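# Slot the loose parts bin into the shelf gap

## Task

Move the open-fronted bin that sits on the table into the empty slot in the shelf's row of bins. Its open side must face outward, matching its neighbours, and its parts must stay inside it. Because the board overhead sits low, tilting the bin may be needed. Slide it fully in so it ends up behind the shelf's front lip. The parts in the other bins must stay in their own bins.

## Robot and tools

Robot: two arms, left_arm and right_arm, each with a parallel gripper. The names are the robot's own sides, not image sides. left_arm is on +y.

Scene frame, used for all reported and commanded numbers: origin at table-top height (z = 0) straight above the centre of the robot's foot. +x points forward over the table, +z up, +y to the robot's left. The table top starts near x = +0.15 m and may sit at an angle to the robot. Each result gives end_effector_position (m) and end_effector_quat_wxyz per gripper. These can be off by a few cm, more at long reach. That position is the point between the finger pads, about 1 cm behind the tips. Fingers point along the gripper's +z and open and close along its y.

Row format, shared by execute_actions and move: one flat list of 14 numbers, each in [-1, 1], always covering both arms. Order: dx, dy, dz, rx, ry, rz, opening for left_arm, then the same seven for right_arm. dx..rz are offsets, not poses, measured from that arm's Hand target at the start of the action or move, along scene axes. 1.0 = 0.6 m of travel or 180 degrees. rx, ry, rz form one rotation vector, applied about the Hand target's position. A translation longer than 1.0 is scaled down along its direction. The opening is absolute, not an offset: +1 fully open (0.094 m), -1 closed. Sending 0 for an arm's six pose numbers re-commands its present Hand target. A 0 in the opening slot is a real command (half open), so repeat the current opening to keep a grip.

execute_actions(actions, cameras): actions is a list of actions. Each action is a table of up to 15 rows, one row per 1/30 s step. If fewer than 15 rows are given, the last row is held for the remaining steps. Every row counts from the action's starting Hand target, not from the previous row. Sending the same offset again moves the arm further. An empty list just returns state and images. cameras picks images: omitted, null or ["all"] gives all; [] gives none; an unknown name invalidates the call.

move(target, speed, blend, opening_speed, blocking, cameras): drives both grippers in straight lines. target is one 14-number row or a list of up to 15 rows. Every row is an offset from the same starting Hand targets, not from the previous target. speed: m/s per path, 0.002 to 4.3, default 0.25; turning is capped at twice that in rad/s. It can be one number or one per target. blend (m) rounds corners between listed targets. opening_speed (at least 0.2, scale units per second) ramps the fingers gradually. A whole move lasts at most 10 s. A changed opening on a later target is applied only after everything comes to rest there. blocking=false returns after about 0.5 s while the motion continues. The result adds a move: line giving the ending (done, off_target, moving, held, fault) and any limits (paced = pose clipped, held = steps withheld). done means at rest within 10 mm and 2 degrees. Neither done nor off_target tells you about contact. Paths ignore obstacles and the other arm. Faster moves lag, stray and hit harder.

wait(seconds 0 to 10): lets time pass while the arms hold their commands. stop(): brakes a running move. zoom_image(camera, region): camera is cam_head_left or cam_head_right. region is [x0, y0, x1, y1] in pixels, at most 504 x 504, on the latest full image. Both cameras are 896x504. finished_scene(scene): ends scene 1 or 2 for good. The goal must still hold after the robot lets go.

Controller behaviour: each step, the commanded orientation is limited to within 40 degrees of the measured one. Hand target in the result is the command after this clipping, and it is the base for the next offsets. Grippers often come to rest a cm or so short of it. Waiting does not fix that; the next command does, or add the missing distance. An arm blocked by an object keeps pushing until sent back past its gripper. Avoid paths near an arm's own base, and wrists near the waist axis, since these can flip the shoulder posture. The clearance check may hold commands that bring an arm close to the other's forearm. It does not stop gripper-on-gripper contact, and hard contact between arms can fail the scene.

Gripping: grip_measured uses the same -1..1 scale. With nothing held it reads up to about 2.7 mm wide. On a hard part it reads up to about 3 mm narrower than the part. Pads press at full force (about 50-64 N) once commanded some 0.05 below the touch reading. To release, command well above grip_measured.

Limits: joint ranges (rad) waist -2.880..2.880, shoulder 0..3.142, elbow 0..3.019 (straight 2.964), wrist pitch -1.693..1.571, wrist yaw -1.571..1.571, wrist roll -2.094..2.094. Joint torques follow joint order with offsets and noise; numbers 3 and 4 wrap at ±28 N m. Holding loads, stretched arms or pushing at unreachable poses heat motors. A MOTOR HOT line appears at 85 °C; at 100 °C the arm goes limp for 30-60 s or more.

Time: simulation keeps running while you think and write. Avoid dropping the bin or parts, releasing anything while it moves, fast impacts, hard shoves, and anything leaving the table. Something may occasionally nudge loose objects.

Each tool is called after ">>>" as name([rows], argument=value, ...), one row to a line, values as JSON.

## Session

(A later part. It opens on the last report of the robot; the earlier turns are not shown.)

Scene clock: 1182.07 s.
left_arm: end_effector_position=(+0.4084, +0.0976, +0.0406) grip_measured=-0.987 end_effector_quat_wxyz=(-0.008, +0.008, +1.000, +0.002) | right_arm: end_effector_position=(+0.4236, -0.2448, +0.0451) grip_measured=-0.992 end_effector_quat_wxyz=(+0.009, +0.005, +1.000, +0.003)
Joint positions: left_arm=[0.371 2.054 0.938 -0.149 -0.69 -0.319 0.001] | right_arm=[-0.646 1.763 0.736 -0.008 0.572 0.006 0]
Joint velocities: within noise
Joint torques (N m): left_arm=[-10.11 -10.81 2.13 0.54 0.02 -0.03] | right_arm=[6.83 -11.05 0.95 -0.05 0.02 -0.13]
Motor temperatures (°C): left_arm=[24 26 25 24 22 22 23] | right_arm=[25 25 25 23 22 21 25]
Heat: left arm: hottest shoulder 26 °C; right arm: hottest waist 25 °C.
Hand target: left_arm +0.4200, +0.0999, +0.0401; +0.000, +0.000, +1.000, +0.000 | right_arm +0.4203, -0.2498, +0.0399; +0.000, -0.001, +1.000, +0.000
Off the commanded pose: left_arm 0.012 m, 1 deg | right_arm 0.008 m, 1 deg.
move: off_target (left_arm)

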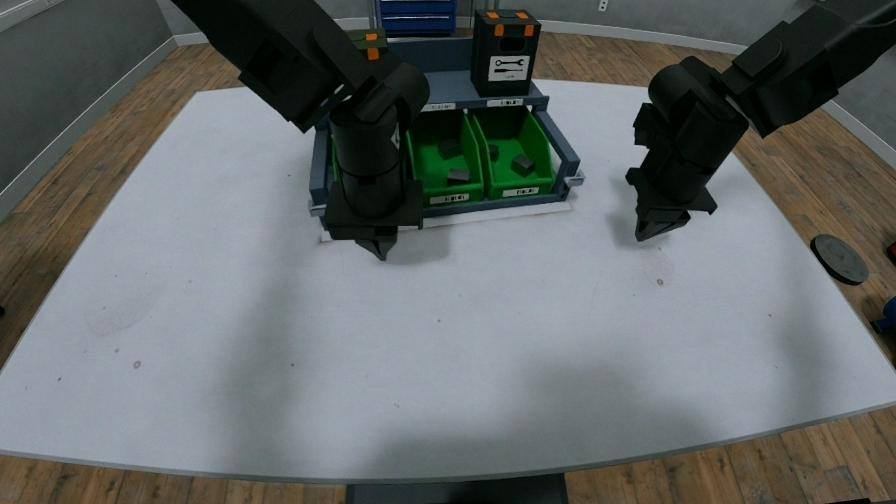

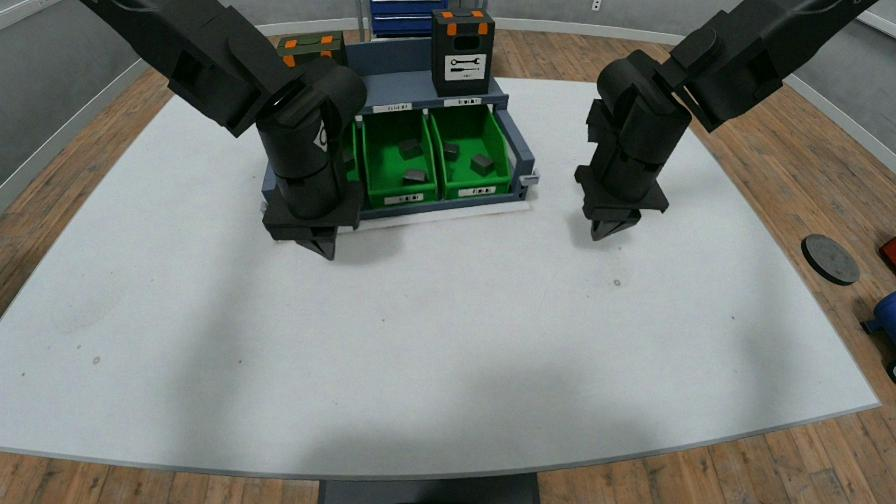

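>>> move([
  [0, -0.3, 0.0, 0, 0, 0, -1.0, -0.1, -0.17, 0.0, 0, 0, 0, -1.0],
], speed=0.2)

>>> zoom_image(camera="cam_head_left", region=[420, 180, 560, 320])

>>> zoom_image(camera="cam_head_left", region=[640, 200, 780, 340])

Scene clock: 1197.73 s.
left_arm: end_effector_position=(+0.4155, -0.0672, +0.0298) grip_measured=-0.987 end_effector_quat_wxyz=(-0.009, +0.000, +1.000, +0.006) | right_arm: end_effector_position=(+0.3584, -0.3461, +0.0389) grip_measured=-0.992 end_effector_quat_wxyz=(-0.006, -0.001, +1.000, +0.004)
Joint positions: left_arm=[0.165 2.391 1.36 -0.417 -0.741 -0.606 0.001] | right_arm=[-0.915 1.604 0.539 0.119 0.426 -0.244 0]
Joint velocities: within noise
Joint torques (N m): left_arm=[-17.03 -12.16 3.93 -0.35 -0.13 -0.18] | right_arm=[4.89 -11.46 -0.99 0.98 -0.04 -0.2]
Motor temperatures (°C): left_arm=[24 26 25 24 22 22 24] | right_arm=[25 25 25 23 22 21 25]
Heat: left arm: hottest shoulder 26 °C; right arm: hottest waist 25 °C.
Hand target: left_arm +0.4200, -0.0800, +0.0401; +0.000, +0.000, +1.000, +0.000 | right_arm +0.3603, -0.3518, +0.0399; +0.000, -0.001, +1.000, +0.000
Off the commanded pose: left_arm 0.017 m, 1 deg | right_arm 0.006 m, 1 deg.
move: off_target (left_arm)

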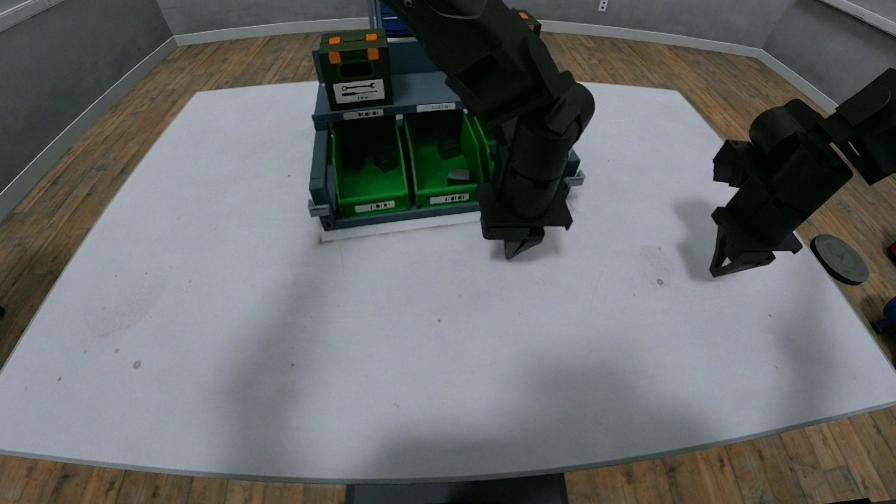

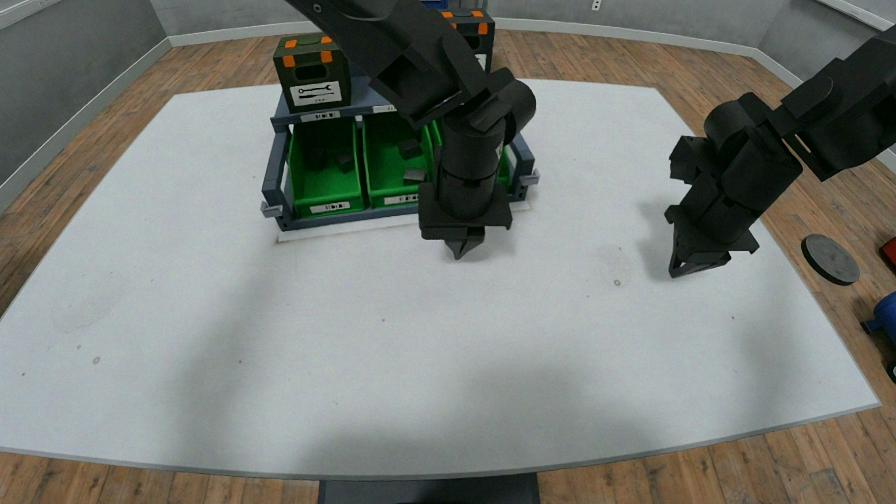

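Scaled by 3.600 from the camera's 896x504 image, which has a finer 1280x720 frame.

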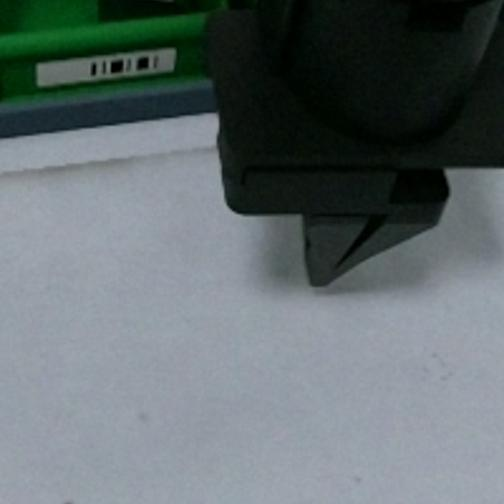

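Scaled by 3.600 from the camera's 896x504 image, which has a finer 1280x720 frame.

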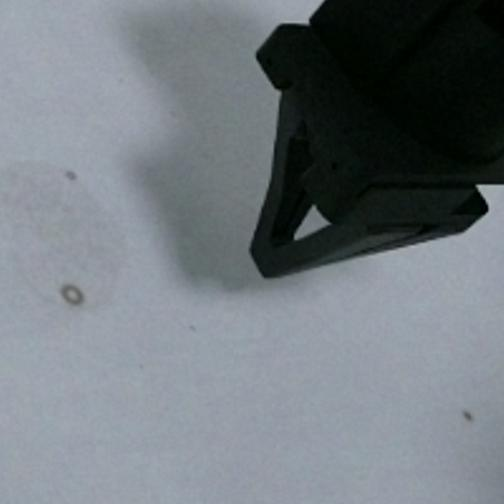

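>>> move([
  [-0.1, 0.7, 0.1, 0, 0, 0, -1.0, 0.0, 0.0, 0.0, 0, 0, 0, -1.0],
  [-0.1, 0.75, 0.1, 0, 0, 0, -1.0, 0.1, 0.586, 0.0, 0, 0, 0, -1.0],
], speed=0.25)

>>> zoom_image(camera="cam_head_left", region=[390, 180, 530, 320])

Scene clock: 1215.10 s.
left_arm: end_effector_position=(+0.3645, +0.3634, +0.0997) grip_measured=-0.987 end_effector_quat_wxyz=(+0.004, +0.001, +1.000, -0.003) | right_arm: end_effector_position=(+0.4215, -0.0056, +0.0387) grip_measured=-0.992 end_effector_quat_wxyz=(+0.001, -0.003, +1.000, +0.001)
Joint positions: left_arm=[0.882 1.352 0.493 -0.077 -0.442 0.224 0.001] | right_arm=[-0.245 2.227 1.155 -0.272 0.726 0.473 0]
Joint velocities: within noise
Joint torques (N m): left_arm=[-1.96 -8.82 0.95 -0.18 0.08 0] | right_arm=[14.33 -13.16 2.96 -0.03 0.2 0.13]
Motor temperatures (°C): left_arm=[25 26 25 24 22 22 24] | right_arm=[25 25 24 23 22 21 25]
Heat: left arm: hottest shoulder 26 °C; right arm: hottest waist 25 °C.
Hand target: left_arm +0.3600, +0.3700, +0.1000; +0.000, +0.000, +1.000, +0.000 | right_arm +0.4202, -0.0002, +0.0399; +0.000, -0.001, +1.000, +0.000
Off the commanded pose: left_arm 0.008 m, 1 deg | right_arm 0.006 m, 0 deg.
move: done

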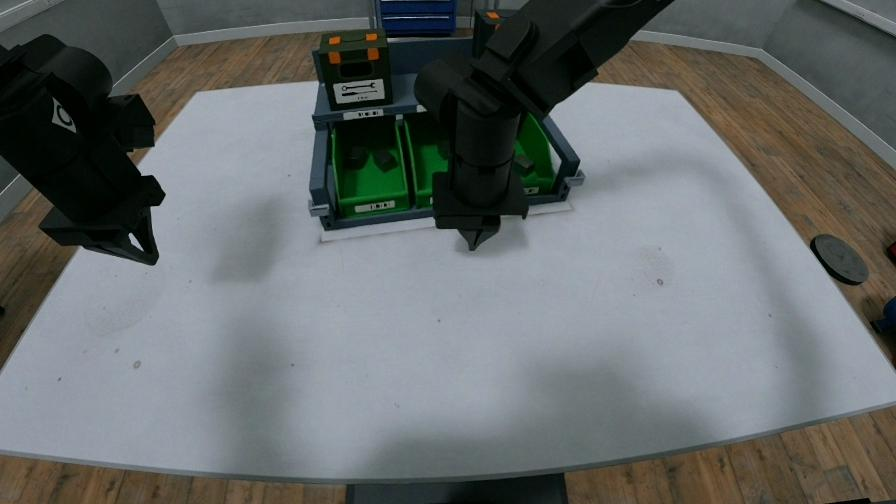

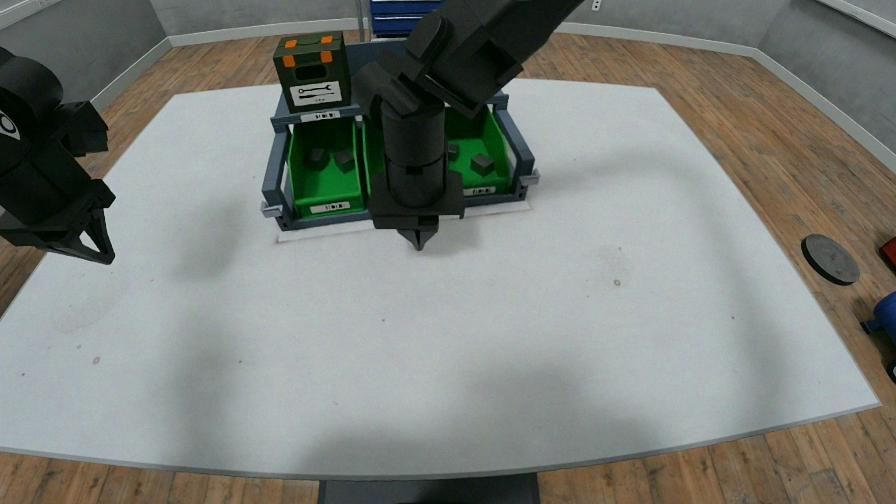

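Scaled by 3.600 from the camera's 896x504 image, which has a finer 1280x720 frame.

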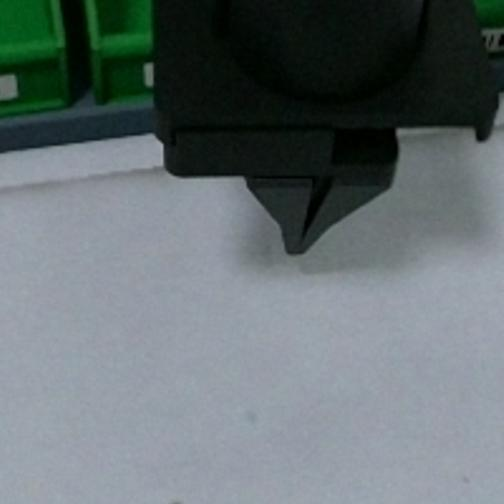

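>>> finished_scene(scene=1)

The scene is finished: the task was done.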